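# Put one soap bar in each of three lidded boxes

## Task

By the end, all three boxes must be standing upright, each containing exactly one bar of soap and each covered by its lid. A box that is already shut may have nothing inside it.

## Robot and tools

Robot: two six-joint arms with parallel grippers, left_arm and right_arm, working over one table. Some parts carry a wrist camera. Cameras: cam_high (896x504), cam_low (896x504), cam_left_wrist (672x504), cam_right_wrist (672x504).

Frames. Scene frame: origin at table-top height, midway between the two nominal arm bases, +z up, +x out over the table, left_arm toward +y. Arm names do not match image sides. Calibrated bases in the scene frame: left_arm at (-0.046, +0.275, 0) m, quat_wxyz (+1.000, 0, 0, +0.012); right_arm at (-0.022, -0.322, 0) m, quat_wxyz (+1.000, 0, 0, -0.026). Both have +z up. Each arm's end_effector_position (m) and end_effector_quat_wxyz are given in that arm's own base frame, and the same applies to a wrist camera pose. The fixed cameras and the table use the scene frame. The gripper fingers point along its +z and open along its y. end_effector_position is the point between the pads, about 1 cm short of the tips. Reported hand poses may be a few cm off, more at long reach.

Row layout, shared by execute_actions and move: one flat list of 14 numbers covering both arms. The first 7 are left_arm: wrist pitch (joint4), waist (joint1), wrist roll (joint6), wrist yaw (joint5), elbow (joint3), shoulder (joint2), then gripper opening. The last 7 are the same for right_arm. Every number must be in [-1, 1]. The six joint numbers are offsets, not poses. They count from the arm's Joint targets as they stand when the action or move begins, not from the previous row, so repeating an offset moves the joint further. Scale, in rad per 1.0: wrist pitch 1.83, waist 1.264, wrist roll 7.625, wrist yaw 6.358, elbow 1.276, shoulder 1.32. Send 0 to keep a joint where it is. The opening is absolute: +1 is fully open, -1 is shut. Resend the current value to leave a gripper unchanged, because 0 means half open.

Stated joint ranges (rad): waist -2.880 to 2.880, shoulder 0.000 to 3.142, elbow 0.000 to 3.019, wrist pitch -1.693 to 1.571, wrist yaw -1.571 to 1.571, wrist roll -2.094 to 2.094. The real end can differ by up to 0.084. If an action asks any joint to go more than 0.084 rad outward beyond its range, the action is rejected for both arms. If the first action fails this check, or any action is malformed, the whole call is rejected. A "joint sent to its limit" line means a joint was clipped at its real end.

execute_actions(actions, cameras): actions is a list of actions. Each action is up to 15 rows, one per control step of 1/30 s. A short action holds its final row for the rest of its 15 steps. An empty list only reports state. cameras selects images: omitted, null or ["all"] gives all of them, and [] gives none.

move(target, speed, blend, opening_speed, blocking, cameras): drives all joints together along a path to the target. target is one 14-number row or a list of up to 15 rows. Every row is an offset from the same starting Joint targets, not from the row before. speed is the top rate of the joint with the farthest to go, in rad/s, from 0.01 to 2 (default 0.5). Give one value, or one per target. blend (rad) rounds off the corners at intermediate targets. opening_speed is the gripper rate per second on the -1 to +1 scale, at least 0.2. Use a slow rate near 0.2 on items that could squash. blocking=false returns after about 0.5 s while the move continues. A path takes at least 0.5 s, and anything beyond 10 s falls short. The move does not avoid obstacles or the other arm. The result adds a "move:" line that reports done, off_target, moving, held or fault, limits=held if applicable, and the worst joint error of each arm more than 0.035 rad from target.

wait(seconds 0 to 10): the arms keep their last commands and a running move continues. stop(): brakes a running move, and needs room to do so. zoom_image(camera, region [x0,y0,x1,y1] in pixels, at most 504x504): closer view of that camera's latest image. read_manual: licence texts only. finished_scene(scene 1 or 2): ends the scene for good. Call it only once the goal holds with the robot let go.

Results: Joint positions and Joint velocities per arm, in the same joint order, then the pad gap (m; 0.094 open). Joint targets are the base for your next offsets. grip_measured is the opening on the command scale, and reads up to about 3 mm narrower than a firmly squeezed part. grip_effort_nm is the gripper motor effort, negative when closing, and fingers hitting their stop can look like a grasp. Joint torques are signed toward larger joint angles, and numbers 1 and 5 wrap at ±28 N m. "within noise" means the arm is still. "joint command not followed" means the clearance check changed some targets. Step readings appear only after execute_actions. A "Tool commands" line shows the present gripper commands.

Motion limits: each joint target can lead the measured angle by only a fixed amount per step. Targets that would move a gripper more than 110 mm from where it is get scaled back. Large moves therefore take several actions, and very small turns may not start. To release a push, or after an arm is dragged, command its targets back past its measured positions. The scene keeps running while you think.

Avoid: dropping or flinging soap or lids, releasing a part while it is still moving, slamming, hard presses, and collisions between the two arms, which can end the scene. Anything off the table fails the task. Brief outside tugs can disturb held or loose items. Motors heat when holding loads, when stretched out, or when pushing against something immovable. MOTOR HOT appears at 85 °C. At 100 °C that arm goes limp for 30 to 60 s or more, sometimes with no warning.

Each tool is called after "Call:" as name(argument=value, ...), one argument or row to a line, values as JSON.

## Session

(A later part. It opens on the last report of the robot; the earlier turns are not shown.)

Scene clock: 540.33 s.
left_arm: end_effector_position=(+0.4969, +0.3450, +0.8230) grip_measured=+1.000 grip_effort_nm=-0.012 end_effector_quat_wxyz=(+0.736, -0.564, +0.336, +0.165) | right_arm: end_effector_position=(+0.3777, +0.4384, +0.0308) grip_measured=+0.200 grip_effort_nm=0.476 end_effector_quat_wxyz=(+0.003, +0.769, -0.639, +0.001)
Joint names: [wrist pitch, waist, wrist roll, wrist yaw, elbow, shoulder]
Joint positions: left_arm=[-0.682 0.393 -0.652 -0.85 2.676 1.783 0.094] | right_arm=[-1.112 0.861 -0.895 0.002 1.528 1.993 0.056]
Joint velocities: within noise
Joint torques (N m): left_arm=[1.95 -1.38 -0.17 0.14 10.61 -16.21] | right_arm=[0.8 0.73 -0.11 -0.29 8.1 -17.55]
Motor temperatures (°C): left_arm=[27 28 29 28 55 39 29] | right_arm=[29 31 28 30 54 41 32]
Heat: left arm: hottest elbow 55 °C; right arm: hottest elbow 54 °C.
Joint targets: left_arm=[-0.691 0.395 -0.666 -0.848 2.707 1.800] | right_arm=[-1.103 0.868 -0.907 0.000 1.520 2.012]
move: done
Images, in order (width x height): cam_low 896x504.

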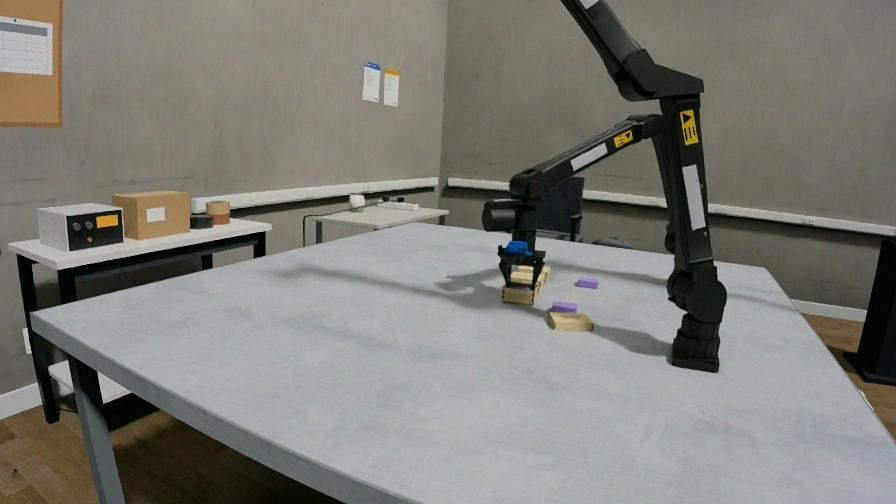

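Call:
move(
  target=[
    [0,0,0,0,0,0,1,0.002,0,0,0,-0.0015,0.004,0.21],
    [0,0,0,0,0,0,1,0.002,0,0,0,-0.0015,0.004,0.175],
  ],
  speed=0.05,
  opening_speed=0.2,
  cameras=["cam_low","cam_right_wrist"],
)

Call:
zoom_image(
  camera="cam_low",
  region=[480, 240, 560, 320],
)

Call:
zoom_image(
  camera="cam_right_wrist",
  region=[220, 120, 480, 400],
)

Scene clock: 549.80 s.
left_arm: end_effector_position=(+0.4969, +0.3450, +0.8230) grip_measured=+1.000 grip_effort_nm=-0.017 end_effector_quat_wxyz=(+0.736, -0.564, +0.336, +0.165) | right_arm: end_effector_position=(+0.3783, +0.4390, +0.0303) grip_measured=+0.181 grip_effort_nm=-0.364 end_effector_quat_wxyz=(+0.002, +0.769, -0.639, +0.001)
Joint names: [wrist pitch, waist, wrist roll, wrist yaw, elbow, shoulder]
Joint positions: left_arm=[-0.682 0.393 -0.652 -0.85 2.676 1.783 0.094] | right_arm=[-1.108 0.861 -0.895 0.002 1.528 1.994 0.055]
Joint velocities: within noise
Joint torques (N m): left_arm=[1.94 -1.38 -0.17 0.13 10.61 -16.21] | right_arm=[0.66 0.73 -0.11 -0.29 7.92 -17.14]
Motor temperatures (°C): left_arm=[27 28 29 28 55 39 29] | right_arm=[29 31 28 30 52 40 32]
Heat: left arm: hottest elbow 55 °C; right arm: hottest elbow 52 °C.
Joint targets: left_arm=[-0.691 0.395 -0.666 -0.848 2.707 1.800] | right_arm=[-1.100 0.868 -0.907 0.000 1.518 2.018]
move: done
Images, in order (width x height): cam_low 896x504, cam_right_wrist 672x504.

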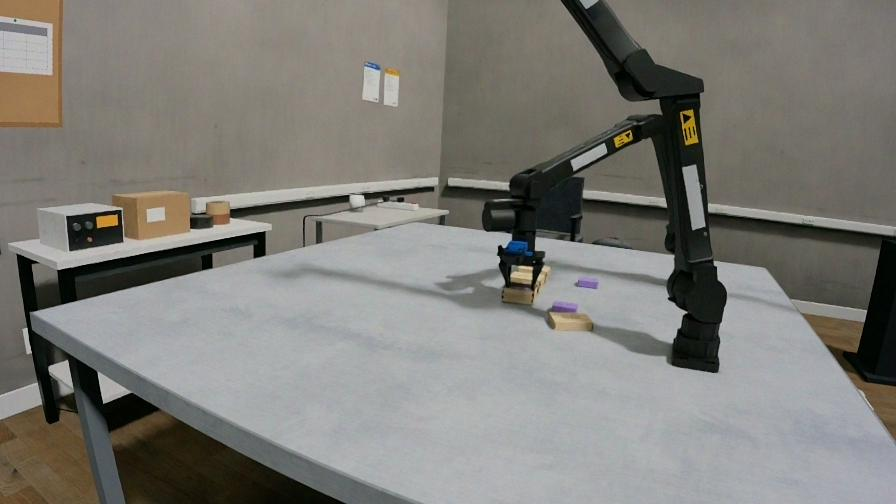

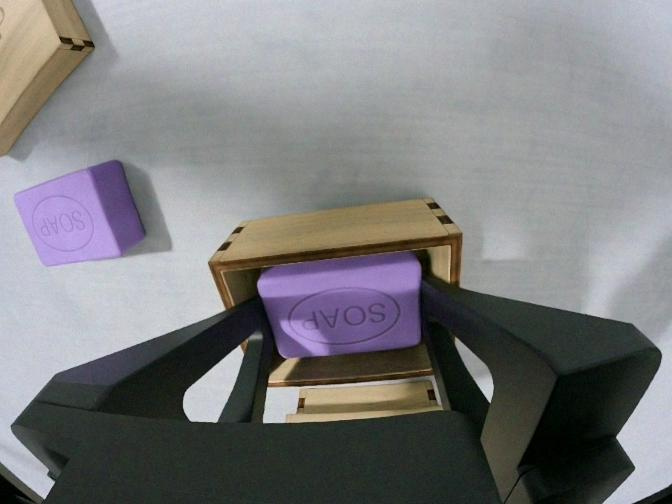

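Scaled by 6.300 from the camera's 896x504 image, which has a finer 1280x720 frame.

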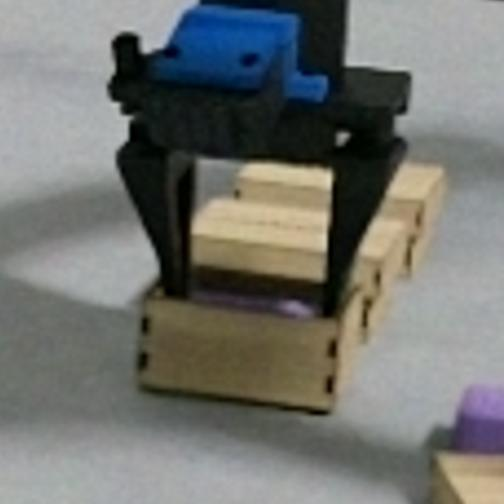

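Scaled by 1.800 from the camera's 672x504 image, which has a finer 960x720 frame.

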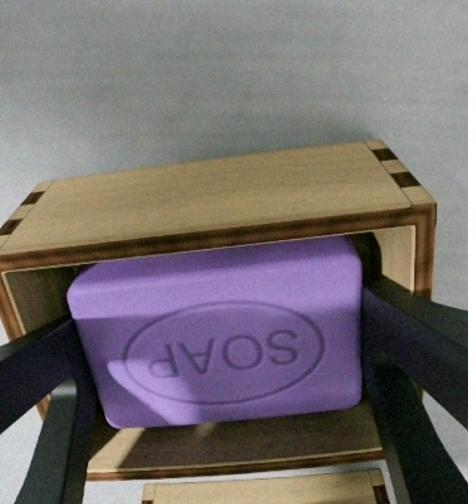

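Call:
move(
  target=[
    [0,0,0,0,0,0,1,0,0,0,0,0.040,-0.02,0.178],
    [0,0,0,0,0,0,1,-0.045,0,0,0,0.080,-0.0515,0.178],
  ],
  speed=[0.15,0.15],
  cameras=["cam_low","cam_right_wrist"],
)

Call:
zoom_image(
  camera="cam_low",
  region=[480, 240, 560, 320],
)

Scene clock: 560.77 s.
left_arm: end_effector_position=(+0.4969, +0.3450, +0.8230) grip_measured=+1.000 grip_effort_nm=-0.012 end_effector_quat_wxyz=(+0.736, -0.564, +0.336, +0.165) | right_arm: end_effector_position=(+0.3794, +0.4404, +0.0596) grip_measured=+0.181 grip_effort_nm=-0.212 end_effector_quat_wxyz=(+0.001, +0.769, -0.639, +0.001)
Joint names: [wrist pitch, waist, wrist roll, wrist yaw, elbow, shoulder]
Joint positions: left_arm=[-0.682 0.393 -0.652 -0.85 2.676 1.783 0.094] | right_arm=[-1.174 0.861 -0.895 0.002 1.566 1.965 0.055]
Joint velocities: within noise
Joint torques (N m): left_arm=[1.94 -1.38 -0.17 0.13 10.61 -16.26] | right_arm=[0.08 0.67 -0.11 -0.3 13.67 -20.19]
Motor temperatures (°C): left_arm=[27 28 29 28 55 39 29] | right_arm=[29 31 28 30 52 39 31]
Heat: left arm: hottest elbow 55 °C; right arm: hottest elbow 52 °C.
Joint targets: left_arm=[-0.691 0.395 -0.666 -0.848 2.707 1.800] | right_arm=[-1.182 0.868 -0.907 0.000 1.621 1.950]
move: off_target (right_arm); right_arm: the elbow is farthest, 0.054 rad from its target
Images, in order (width x height): cam_low 896x504, cam_right_wrist 672x504.

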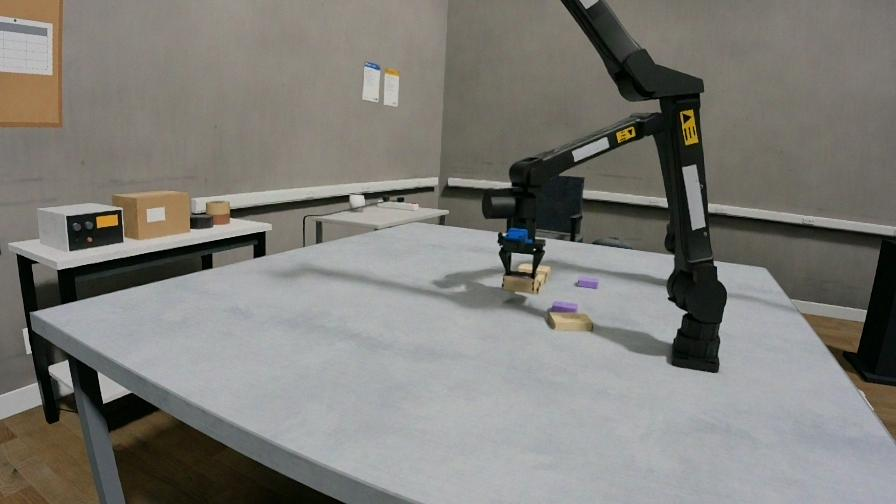

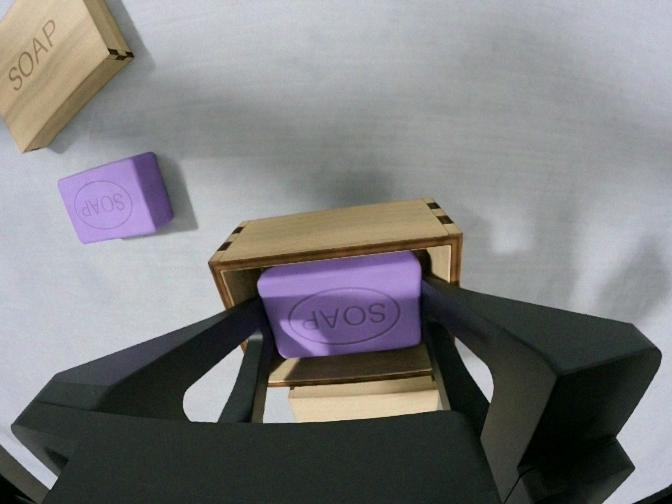

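Scaled by 6.300 from the camera's 896x504 image, which has a finer 1280x720 frame.

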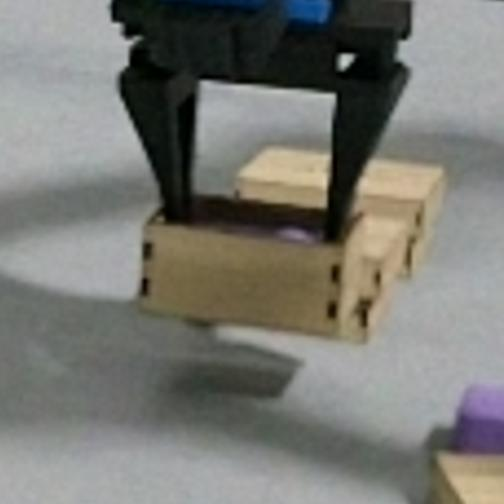

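Call:
move(
  target=[
    [0,0,0,0,0,0,1,0.004,0,0,0,-0.045,0.02,0.178],
    [0,0,0,0,0,0,1,0.045,0,0,0,-0.0807,0.0515,0.178],
    [0,0,0,0,0,0,1,0.045,0,0,0,-0.0807,0.0515,0.158],
    [0,0,0,0,0,0,1,0.045,0,0,0,-0.042,0.0325,0.158],
    [0,0,0,0,0,0,1,0.02,0,0,0,-0.01,0.01,0.158],
  ],
  speed=0.1,
  opening_speed=0.2,
  cameras=["cam_low","cam_right_wrist"],
)

Call:
zoom_image(
  camera="cam_low",
  region=[480, 240, 560, 320],
)

Scene clock: 578.27 s.
left_arm: end_effector_position=(+0.4969, +0.3450, +0.8230) grip_measured=+1.000 grip_effort_nm=-0.002 end_effector_quat_wxyz=(+0.736, -0.564, +0.336, +0.165) | right_arm: end_effector_position=(+0.3815, +0.4427, +0.0478) grip_measured=+0.163 grip_effort_nm=-0.891 end_effector_quat_wxyz=(-0.004, +0.769, -0.639, +0.001)
Joint names: [wrist pitch, waist, wrist roll, wrist yaw, elbow, shoulder]
Joint positions: left_arm=[-0.682 0.393 -0.652 -0.85 2.676 1.783 0.094] | right_arm=[-1.137 0.861 -0.895 0.002 1.554 1.979 0.055]
Joint velocities: left_arm=[within noise] | right_arm=[-0.007 -0.005 0.051 0.051 0.007 0.005 -0.004]
Joint torques (N m): left_arm=[1.94 -1.38 -0.17 0.13 10.59 -16.21] | right_arm=[0.09 0.73 -0.11 -0.3 13.41 -19.78]
Motor temperatures (°C): left_arm=[27 28 29 28 54 39 29] | right_arm=[29 31 28 30 53 39 31]
Heat: left arm: hottest elbow 54 °C; right arm: hottest elbow 53 °C.
Joint targets: left_arm=[-0.691 0.395 -0.666 -0.848 2.707 1.800] | right_arm=[-1.145 0.868 -0.907 0.000 1.608 1.963]
move: off_target (right_arm); right_arm: the elbow is farthest, 0.055 rad from its target
Images, in order (width x height): cam_low 896x504, cam_right_wrist 672x504.

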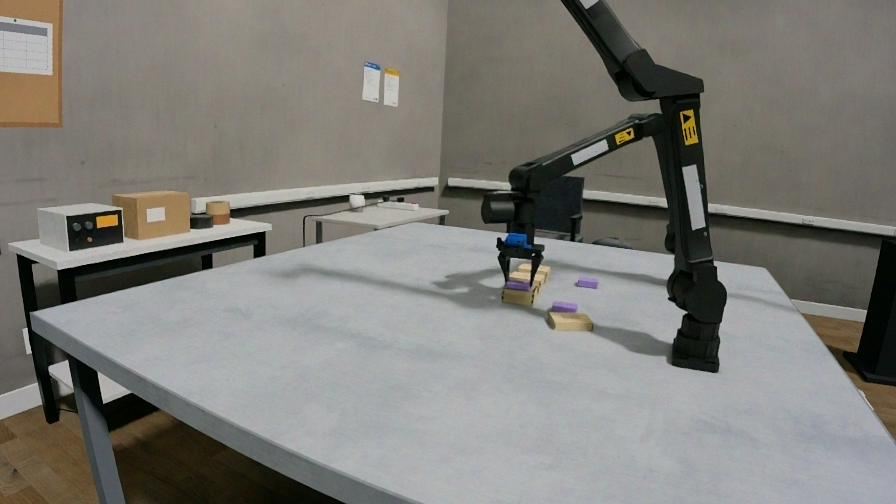

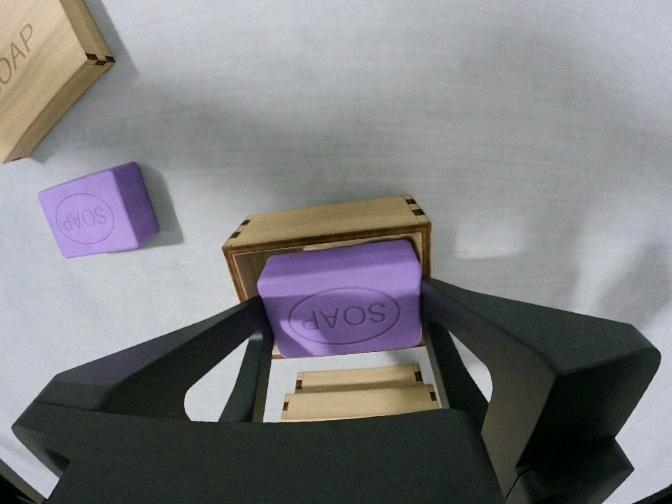

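Scaled by 6.300 from the camera's 896x504 image, which has a finer 1280x720 frame.

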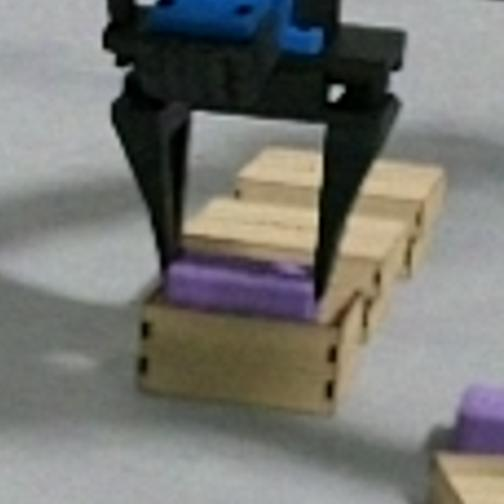

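Call:
move(
  target=[
    [0,0,0,0,0,0,1,0.004,0,0,0,-0.045,0.02,0.155],
    [0,0,0,0,0,0,1,0.0139,0,0,0,-0.0564,0.0356,0.155],
    [0,0,0,0,0,0,1,0.0139,0,0,0,-0.0564,0.0356,0.23],
  ],
  speed=0.1,
  opening_speed=0.2,
  cameras=["cam_low","cam_right_wrist"],
)

Call:
zoom_image(
  camera="cam_low",
  region=[480, 240, 560, 320],
)

Scene clock: 591.97 s.
left_arm: end_effector_position=(+0.4969, +0.3450, +0.8230) grip_measured=+1.000 grip_effort_nm=-0.017 end_effector_quat_wxyz=(+0.736, -0.564, +0.336, +0.165) | right_arm: end_effector_position=(+0.3799, +0.4413, +0.0407) grip_measured=+0.227 grip_effort_nm=0.066 end_effector_quat_wxyz=(+0.000, +0.769, -0.639, +0.001)
Joint names: [wrist pitch, waist, wrist roll, wrist yaw, elbow, shoulder]
Joint positions: left_arm=[-0.682 0.393 -0.652 -0.85 2.676 1.783 0.094] | right_arm=[-1.129 0.861 -0.895 0.002 1.545 1.986 0.058]
Joint velocities: within noise
Joint torques (N m): left_arm=[1.94 -1.38 -0.17 0.14 10.61 -16.21] | right_arm=[0.69 0.56 -0.11 -0.29 8.03 -17.14]
Motor temperatures (°C): left_arm=[27 28 29 28 54 39 29] | right_arm=[29 31 28 30 53 39 32]
Heat: left arm: hottest elbow 54 °C; right arm: hottest elbow 53 °C.
Joint targets: left_arm=[-0.691 0.395 -0.666 -0.848 2.707 1.800] | right_arm=[-1.120 0.868 -0.907 0.000 1.535 2.010]
move: done
Images, in order (width x height): cam_low 896x504, cam_right_wrist 672x504.

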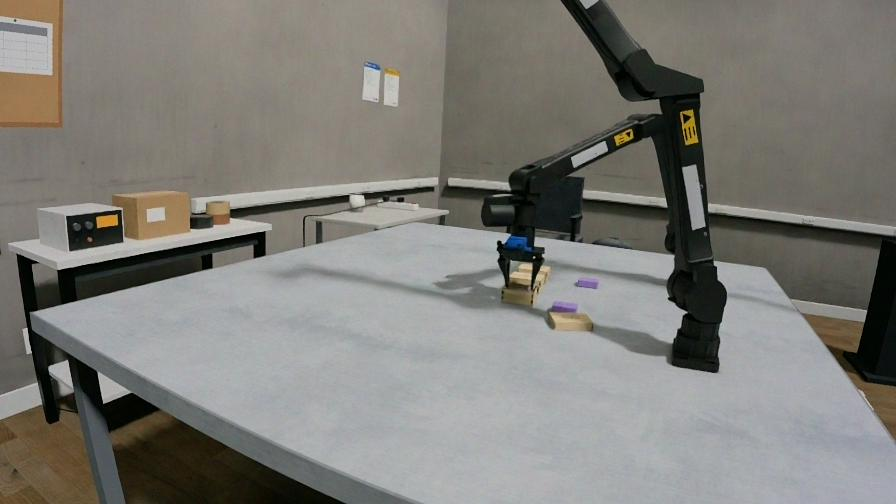

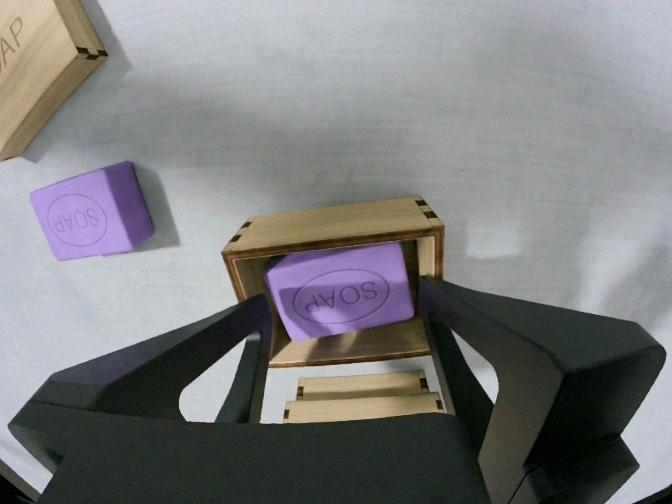

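Scaled by 6.300 from the camera's 896x504 image, which has a finer 1280x720 frame.

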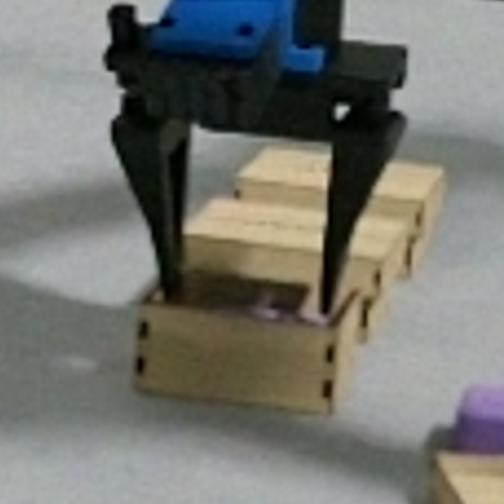

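Call:
move(
  target=[
    [0,0,0,0,0,0,1,0,0,0,0,0,0,0.195],
    [0,0,0,0,0,0,1,0,0,0,0,0.040,-0.019,0.195],
    [0,0,0,0,0,0,1,-0.134,0,0,0,0.154,-0.1015,0.195],
  ],
  speed=0.2,
  opening_speed=0.3,
  cameras=["cam_low","cam_right_wrist"],
)

Call:
zoom_image(
  camera="cam_low",
  region=[480, 240, 560, 320],
)

Scene clock: 603.77 s.
left_arm: end_effector_position=(+0.4969, +0.3450, +0.8230) grip_measured=+1.000 grip_effort_nm=-0.012 end_effector_quat_wxyz=(+0.736, -0.564, +0.336, +0.165) | right_arm: end_effector_position=(+0.3777, +0.4387, +0.1446) grip_measured=+0.197 grip_effort_nm=-0.144 end_effector_quat_wxyz=(-0.003, +0.769, -0.639, +0.001)
Joint names: [wrist pitch, waist, wrist roll, wrist yaw, elbow, shoulder]
Joint positions: left_arm=[-0.682 0.393 -0.653 -0.85 2.676 1.783 0.094] | right_arm=[-1.357 0.861 -0.895 0.002 1.678 1.886 0.056]
Joint velocities: within noise
Joint torques (N m): left_arm=[1.94 -1.44 -0.17 0.14 10.61 -16.26] | right_arm=[0.05 0.67 -0.11 -0.3 14.12 -19.25]
Motor temperatures (°C): left_arm=[27 28 29 28 54 39 29] | right_arm=[29 31 28 30 53 40 31]
Heat: left arm: hottest elbow 54 °C; right arm: hottest elbow 53 °C.
Joint targets: left_arm=[-0.691 0.395 -0.667 -0.848 2.707 1.800] | right_arm=[-1.365 0.868 -0.907 0.000 1.732 1.876]
move: off_target (right_arm); right_arm: the elbow is farthest, 0.054 rad from its target
Images, in order (width x height): cam_low 896x504, cam_right_wrist 672x504.

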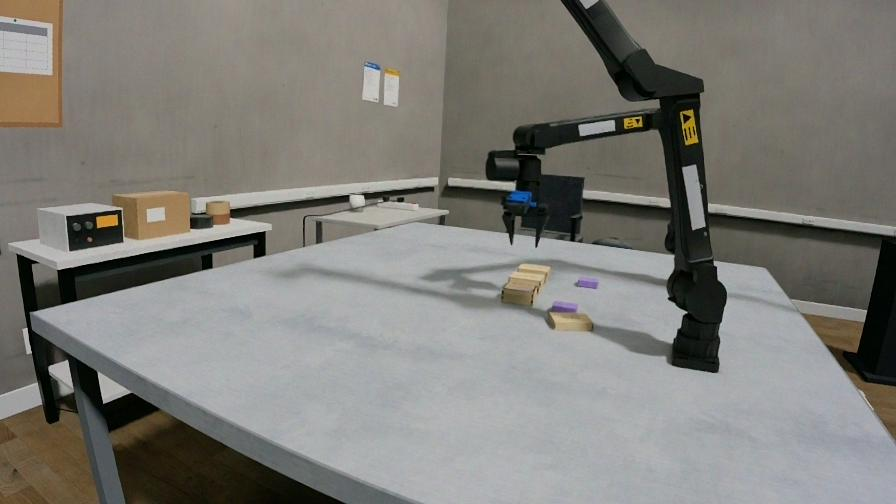

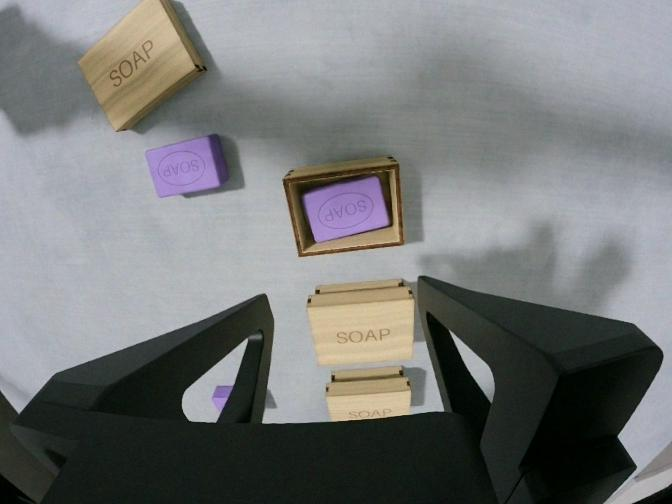

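Scaled by 6.300 from the camera's 896x504 image, which has a finer 1280x720 frame.

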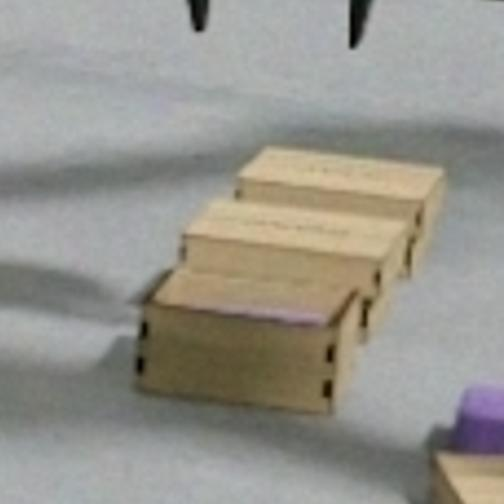

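Call:
move(
  target=[0,0,0,0,0,0,1,0.076,0.251,0.2092,0,-0.0846,0.0826,0.62],
  speed=0.9,
  cameras=["cam_right_wrist"],
)

Call:
zoom_image(
  camera="cam_right_wrist",
  region=[200, 100, 480, 400],
)

Scene clock: 630.77 s.
left_arm: end_effector_position=(+0.4969, +0.3450, +0.8230) grip_measured=+1.000 grip_effort_nm=-0.017 end_effector_quat_wxyz=(+0.736, -0.564, +0.336, +0.165) | right_arm: end_effector_position=(+0.2237, +0.5491, +0.0873) grip_measured=+0.618 grip_effort_nm=0.042 end_effector_quat_wxyz=(+0.004, -0.253, +0.967, +0.004)
Joint names: [wrist pitch, waist, wrist roll, wrist yaw, elbow, shoulder]
Joint positions: left_arm=[-0.682 0.393 -0.653 -0.85 2.676 1.783 0.094] | right_arm=[-1.235 1.185 0.674 0.002 1.635 1.96 0.076]
Joint velocities: within noise
Joint torques (N m): left_arm=[1.94 -1.38 -0.17 0.13 10.61 -16.26] | right_arm=[0.69 0.09 0.12 -0.17 8.36 -17.2]
Motor temperatures (°C): left_arm=[27 28 29 28 54 39 29] | right_arm=[29 31 28 30 57 40 31]
Heat: left arm: hottest elbow 54 °C; right arm: hottest elbow 57 °C.
Joint targets: left_arm=[-0.691 0.395 -0.667 -0.848 2.707 1.800] | right_arm=[-1.226 1.185 0.688 0.000 1.624 1.985]
move: done
Images, in order (width x height): cam_right_wrist 672x504.

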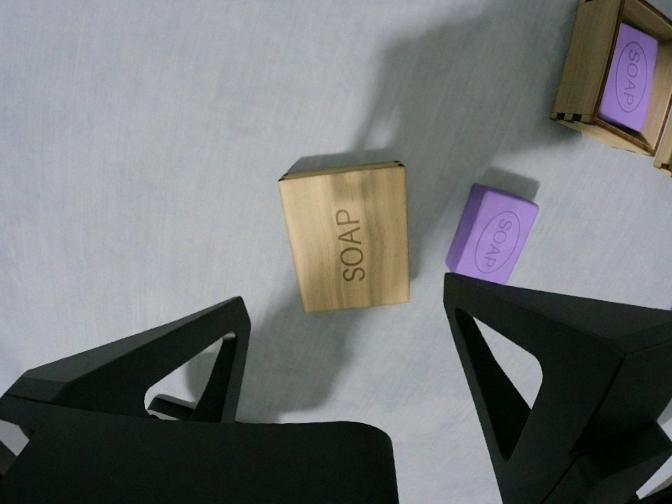

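Scaled by 1.680 from the camera's 672x504 image, which has a finer 960x720 frame.

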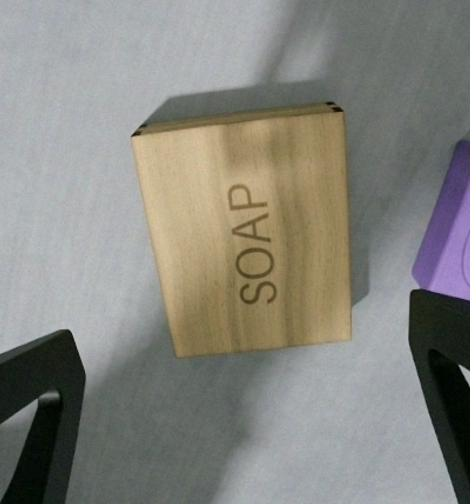

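Call:
move(
  target=[
    [0,0,0,0,0,0,1,0.0,-0.0095,0,0,0,0,0.62],
    [0,0,0,0,0,0,1,0.082,-0.0095,0,0,-0.062,0.051,0.62],
    [0,0,0,0,0,0,1,0.082,-0.0095,0,0,-0.062,0.051,0.33],
  ],
  speed=0.25,
  opening_speed=0.3,
  cameras=["cam_right_wrist"],
)

Scene clock: 646.10 s.
left_arm: end_effector_position=(+0.4969, +0.3450, +0.8230) grip_measured=+1.000 grip_effort_nm=-0.012 end_effector_quat_wxyz=(+0.736, -0.564, +0.336, +0.165) | right_arm: end_effector_position=(+0.2265, +0.5470, +0.0177) grip_measured=+0.362 grip_effort_nm=-1.028 end_effector_quat_wxyz=(+0.003, -0.250, +0.968, +0.002)
Joint names: [wrist pitch, waist, wrist roll, wrist yaw, elbow, shoulder]
Joint positions: left_arm=[-0.682 0.393 -0.653 -0.85 2.676 1.783 0.094] | right_arm=[-1.085 1.179 0.675 0.002 1.554 2.032 0.064]
Joint velocities: within noise
Joint torques (N m): left_arm=[1.95 -1.38 -0.17 0.14 10.59 -16.26] | right_arm=[0.69 -0.5 0.13 -0.17 7.95 -17.85]
Motor temperatures (°C): left_arm=[27 28 29 28 54 39 29] | right_arm=[29 31 28 30 54 39 31]
Heat: left arm: hottest elbow 54 °C; right arm: hottest elbow 54 °C.
Joint targets: left_arm=[-0.691 0.395 -0.667 -0.848 2.707 1.800] | right_arm=[-1.076 1.173 0.688 0.000 1.545 2.052]
move: done
Images, in order (width x height): cam_right_wrist 672x504.

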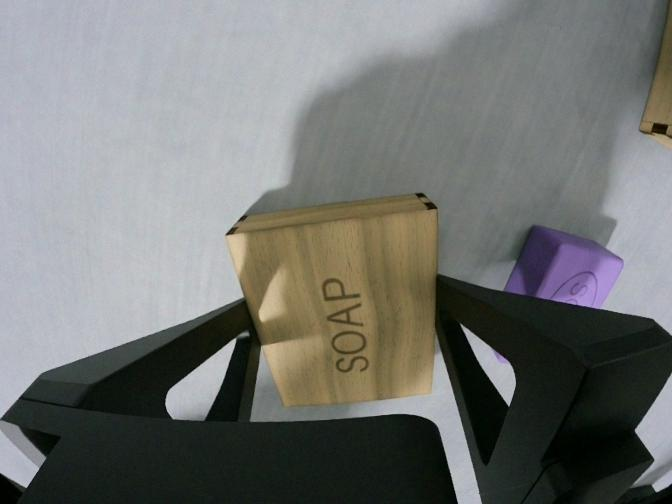

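Call:
move(
  target=[
    [0,0,0,0,0,0,1,-0.0066,0,0,0,0.043,-0.022,0.33],
    [0,0,0,0,0,0,1,-0.114,0,0,0,0.127,-0.0924,0.33],
    [0,0,0,0,0,0,1,-0.114,-0.2583,-0.0041,0,0.127,-0.0924,0.33],
  ],
  speed=[0.2,0.25,0.35],
  cameras=["cam_right_wrist","cam_low"],
)

Call:
zoom_image(
  camera="cam_low",
  region=[480, 240, 560, 320],
)

Call:
zoom_image(
  camera="cam_right_wrist",
  region=[200, 120, 480, 420],
)

Scene clock: 661.83 s.
left_arm: end_effector_position=(+0.4969, +0.3450, +0.8230) grip_measured=+1.000 grip_effort_nm=-0.007 end_effector_quat_wxyz=(+0.736, -0.564, +0.336, +0.165) | right_arm: end_effector_position=(+0.3945, +0.4394, +0.1056) grip_measured=+0.358 grip_effort_nm=-1.072 end_effector_quat_wxyz=(+0.004, -0.085, +0.996, +0.003)
Joint names: [wrist pitch, waist, wrist roll, wrist yaw, elbow, shoulder]
Joint positions: left_arm=[-0.682 0.393 -0.653 -0.85 2.676 1.783 0.094] | right_arm=[-1.276 0.84 0.67 0.001 1.654 1.94 0.064]
Joint velocities: within noise
Joint torques (N m): left_arm=[1.95 -1.44 -0.17 0.13 10.61 -16.26] | right_arm=[0.06 1.2 -0.15 -0.13 13.83 -19.78]
Motor temperatures (°C): left_arm=[27 28 29 28 54 38 29] | right_arm=[29 31 28 30 52 40 31]
Heat: left arm: hottest elbow 54 °C; right arm: hottest elbow 52 °C.
Joint targets: left_arm=[-0.691 0.395 -0.667 -0.848 2.707 1.800] | right_arm=[-1.285 0.847 0.656 0.000 1.707 1.930]
move: off_target (right_arm); right_arm: the elbow is farthest, 0.053 rad from its target
Images, in order (width x height): cam_low 896x504, cam_right_wrist 672x504.

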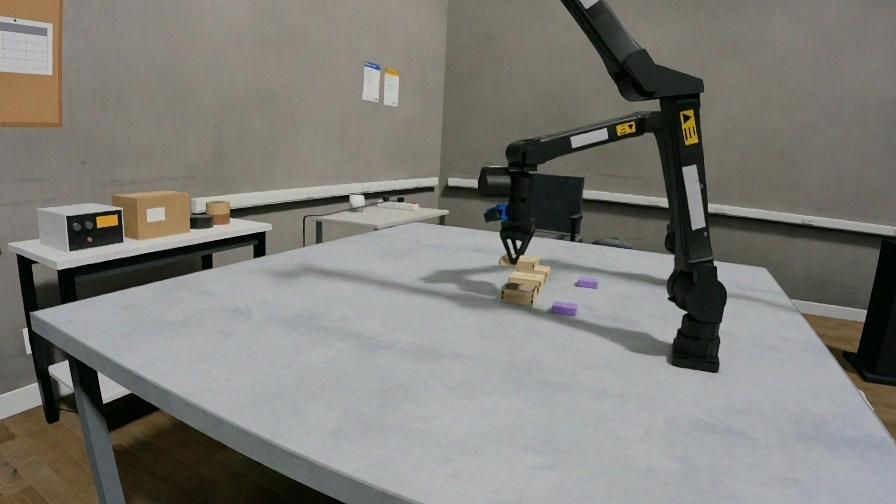

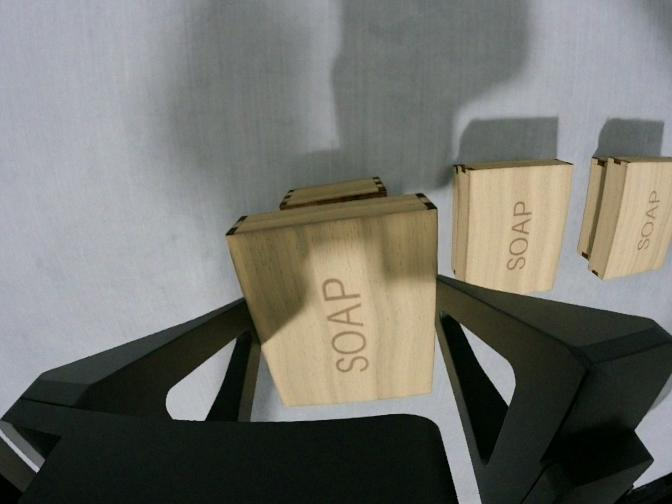

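Scaled by 6.300 from the camera's 896x504 image, which has a finer 1280x720 frame.

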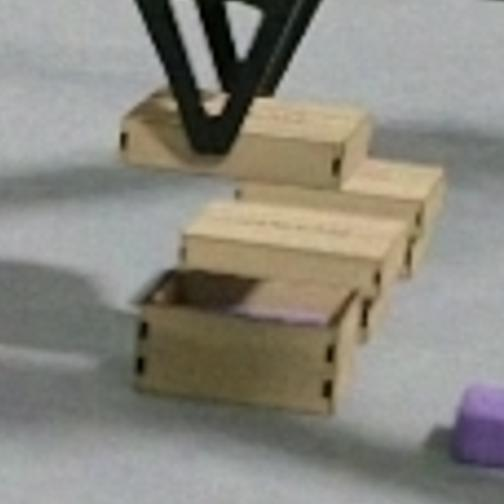

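Scaled by 1.680 from the camera's 672x504 image, which has a finer 960x720 frame.

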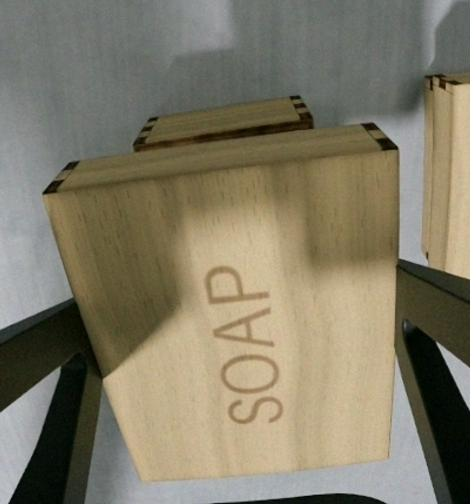

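Call:
move(
  target=[
    [0,0,0,0,0,0,1,0.007,0.0099,0,0,-0.047,0.0227,0.33],
    [0,0,0,0,0,0,1,0.0525,0.0099,0,0,-0.0886,0.05,0.33],
  ],
  speed=0.15,
  cameras=["cam_right_wrist","cam_low"],
)

Call:
zoom_image(
  camera="cam_low",
  region=[480, 250, 560, 320],
)

Call:
zoom_image(
  camera="cam_right_wrist",
  region=[200, 120, 480, 420],
)

Scene clock: 675.83 s.
left_arm: end_effector_position=(+0.4969, +0.3450, +0.8230) grip_measured=+1.000 grip_effort_nm=-0.012 end_effector_quat_wxyz=(+0.736, -0.564, +0.336, +0.165) | right_arm: end_effector_position=(+0.3880, +0.4433, +0.0667) grip_measured=+0.358 grip_effort_nm=-1.077 end_effector_quat_wxyz=(+0.000, -0.092, +0.996, +0.000)
Joint names: [wrist pitch, waist, wrist roll, wrist yaw, elbow, shoulder]
Joint positions: left_arm=[-0.682 0.393 -0.653 -0.85 2.676 1.783 0.094] | right_arm=[-1.197 0.853 0.669 0.001 1.602 1.976 0.064]
Joint velocities: within noise
Joint torques (N m): left_arm=[1.94 -1.38 -0.17 0.14 10.61 -16.21] | right_arm=[0.7 0.62 -0.11 -0.14 8.46 -18.08]
Motor temperatures (°C): left_arm=[27 28 29 28 54 38 29] | right_arm=[29 31 28 30 52 41 32]
Heat: left arm: hottest elbow 54 °C; right arm: hottest elbow 52 °C.
Joint targets: left_arm=[-0.691 0.395 -0.667 -0.848 2.707 1.800] | right_arm=[-1.188 0.859 0.656 0.000 1.594 1.996]
move: done
Images, in order (width x height): cam_low 896x504, cam_right_wrist 672x504.

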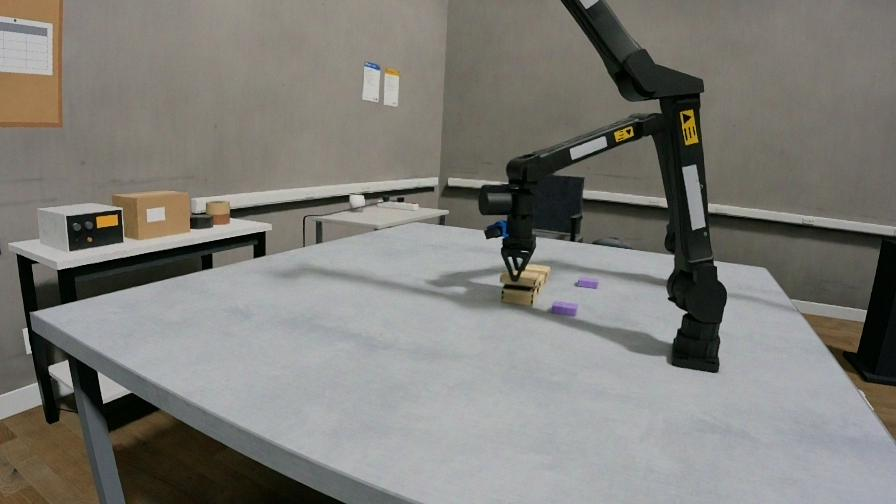

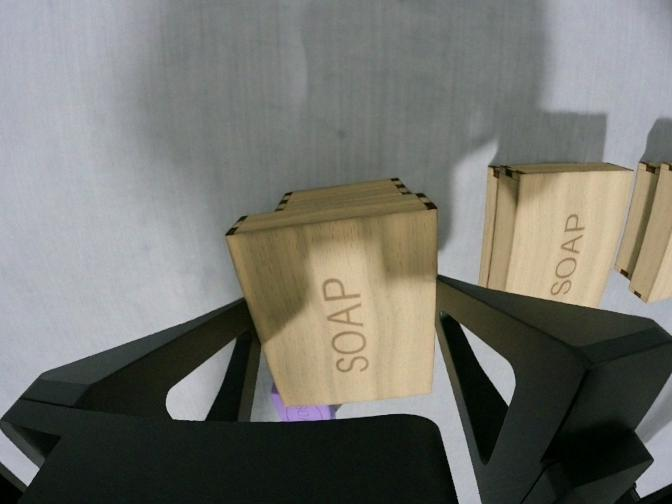

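Scaled by 6.300 from the camera's 896x504 image, which has a finer 1280x720 frame.

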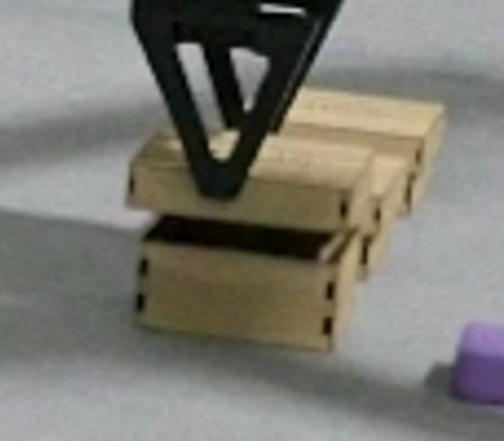

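Scaled by 1.680 from the camera's 672x504 image, which has a finer 960x720 frame.

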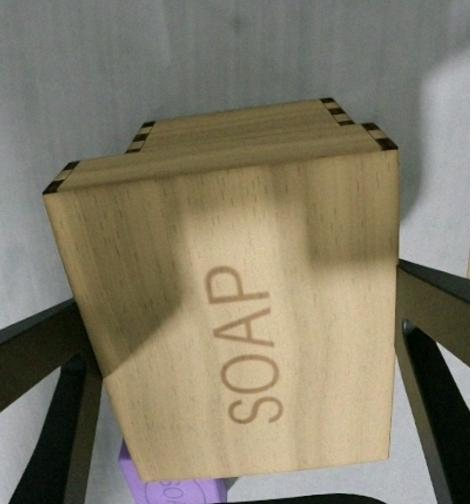

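Call:
move(
  target=[0,0,0,0,0,0,1,0.0134,-0.013,0,0,-0.0104,0.0087,0.33],
  speed=0.08,
  cameras=["cam_right_wrist","cam_low"],
)

Call:
zoom_image(
  camera="cam_low",
  region=[480, 250, 560, 320],
)

Call:
zoom_image(
  camera="cam_right_wrist",
  region=[200, 120, 480, 420],
)

Scene clock: 708.73 s.
left_arm: end_effector_position=(+0.4969, +0.3450, +0.8230) grip_measured=+1.000 grip_effort_nm=-0.007 end_effector_quat_wxyz=(+0.736, -0.564, +0.336, +0.165) | right_arm: end_effector_position=(+0.3902, +0.4431, +0.0594) grip_measured=+0.358 grip_effort_nm=-1.072 end_effector_quat_wxyz=(+0.003, -0.090, +0.996, +0.002)
Joint names: [wrist pitch, waist, wrist roll, wrist yaw, elbow, shoulder]
Joint positions: left_arm=[-0.682 0.393 -0.653 -0.85 2.676 1.783 0.094] | right_arm=[-1.173 0.85 0.669 0.001 1.591 1.982 0.064]
Joint velocities: within noise
Joint torques (N m): left_arm=[1.94 -1.38 -0.17 0.13 10.61 -16.21] | right_arm=[0.66 -0.09 -0.11 -0.14 8.14 -17.26]
Motor temperatures (°C): left_arm=[27 27 29 28 54 38 29] | right_arm=[29 31 28 30 50 41 32]
Heat: left arm: hottest elbow 54 °C; right arm: hottest elbow 50 °C.
Joint targets: left_arm=[-0.691 0.395 -0.667 -0.848 2.707 1.800] | right_arm=[-1.164 0.843 0.656 0.000 1.581 2.008]
move: done
Images, in order (width x height): cam_low 896x504, cam_right_wrist 672x504.

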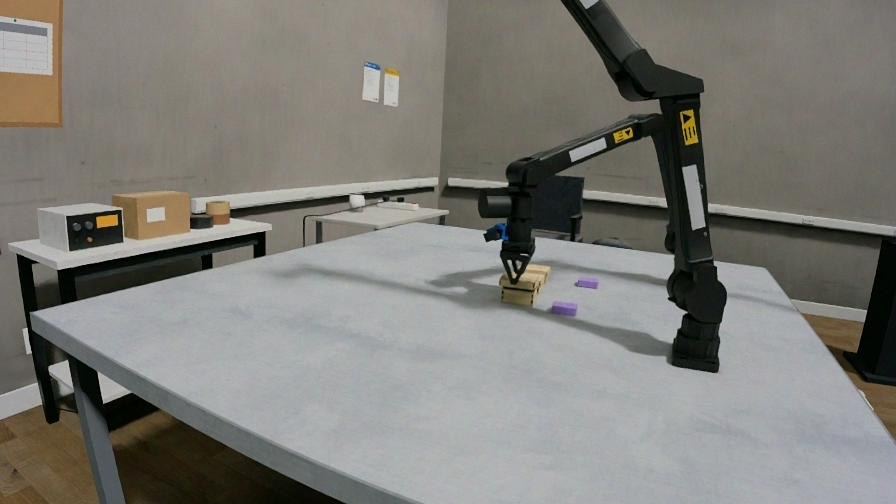

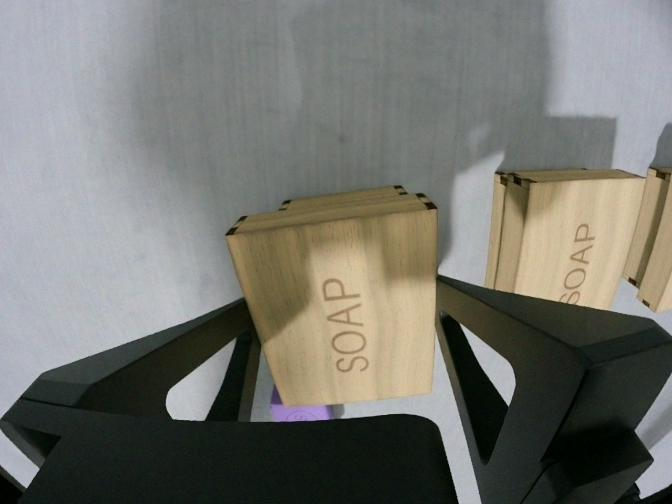

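Scaled by 6.300 from the camera's 896x504 image, which has a finer 1280x720 frame.

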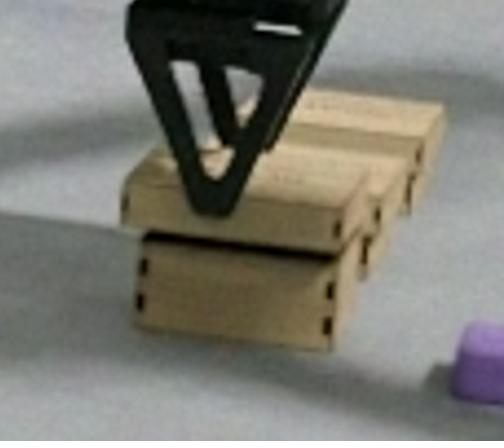

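Scaled by 1.680 from the camera's 672x504 image, which has a finer 960x720 frame.

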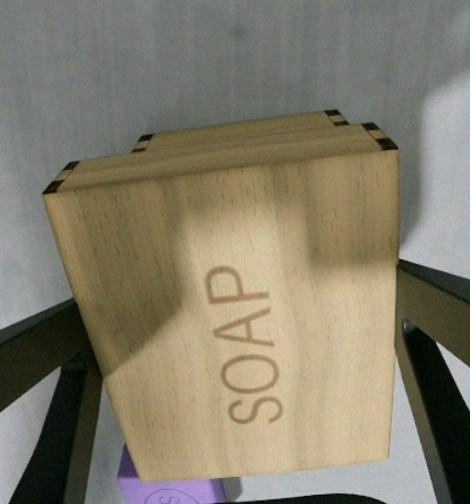

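Call:
move(
  target=[0,0,0,0,0,0,1,0.0022,0,0,0,-0.0050,0.0045,0.33],
  speed=0.05,
  cameras=["cam_right_wrist","cam_low"],
)

Call:
zoom_image(
  camera="cam_low",
  region=[480, 250, 560, 320],
)

Call:
zoom_image(
  camera="cam_right_wrist",
  region=[200, 120, 480, 420],
)

Scene clock: 726.73 s.
left_arm: end_effector_position=(+0.4969, +0.3450, +0.8230) grip_measured=+1.000 grip_effort_nm=-0.007 end_effector_quat_wxyz=(+0.736, -0.564, +0.336, +0.165) | right_arm: end_effector_position=(+0.3889, +0.4416, +0.0538) grip_measured=+0.358 grip_effort_nm=-1.087 end_effector_quat_wxyz=(+0.000, -0.090, +0.996, -0.001)
Joint names: [wrist pitch, waist, wrist roll, wrist yaw, elbow, shoulder]
Joint positions: left_arm=[-0.682 0.393 -0.653 -0.85 2.676 1.783 0.094] | right_arm=[-1.169 0.85 0.669 0.001 1.585 1.987 0.064]
Joint velocities: within noise
Joint torques (N m): left_arm=[1.94 -1.38 -0.17 0.13 10.62 -16.26] | right_arm=[0.57 -0.5 -0.11 -0.13 8.08 -17.2]
Motor temperatures (°C): left_arm=[27 27 29 28 54 38 29] | right_arm=[29 31 28 30 49 41 32]
Heat: left arm: hottest elbow 54 °C; right arm: hottest elbow 49 °C.
Joint targets: left_arm=[-0.691 0.395 -0.667 -0.848 2.707 1.800] | right_arm=[-1.160 0.843 0.656 0.000 1.574 2.014]
move: done
Images, in order (width x height): cam_low 896x504, cam_right_wrist 672x504.

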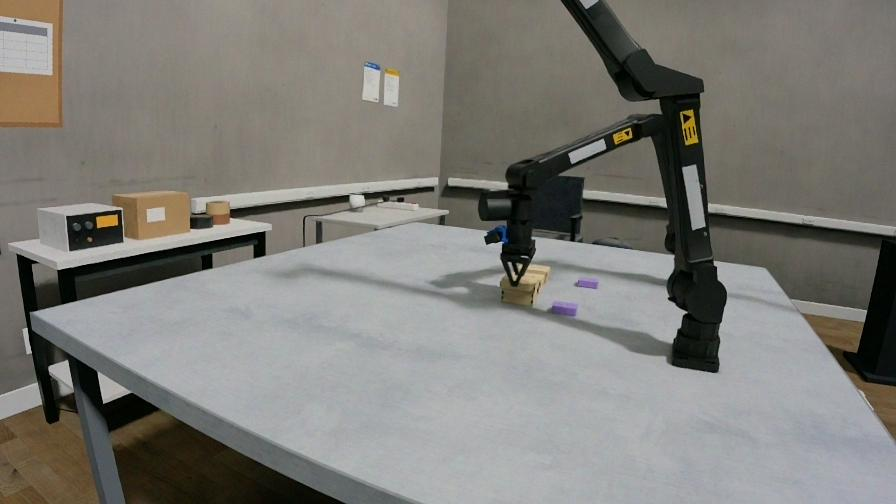

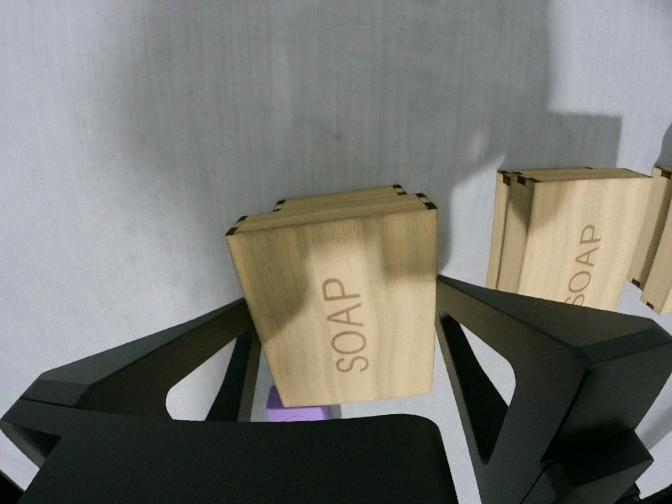

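Scaled by 6.300 from the camera's 896x504 image, which has a finer 1280x720 frame.

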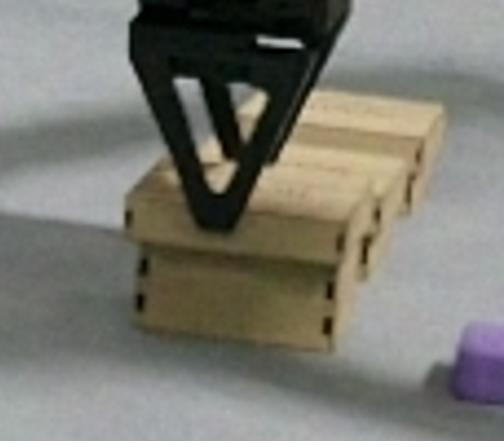

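Scaled by 1.680 from the camera's 672x504 image, which has a finer 960x720 frame.

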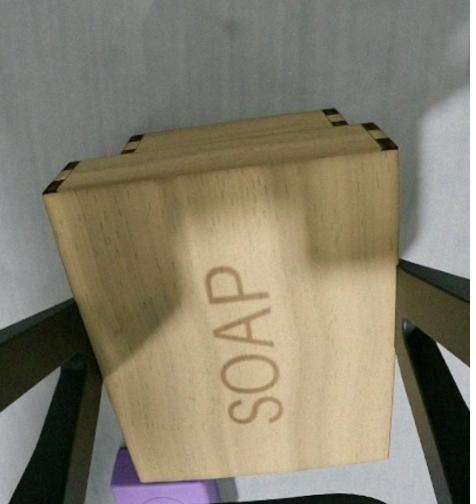

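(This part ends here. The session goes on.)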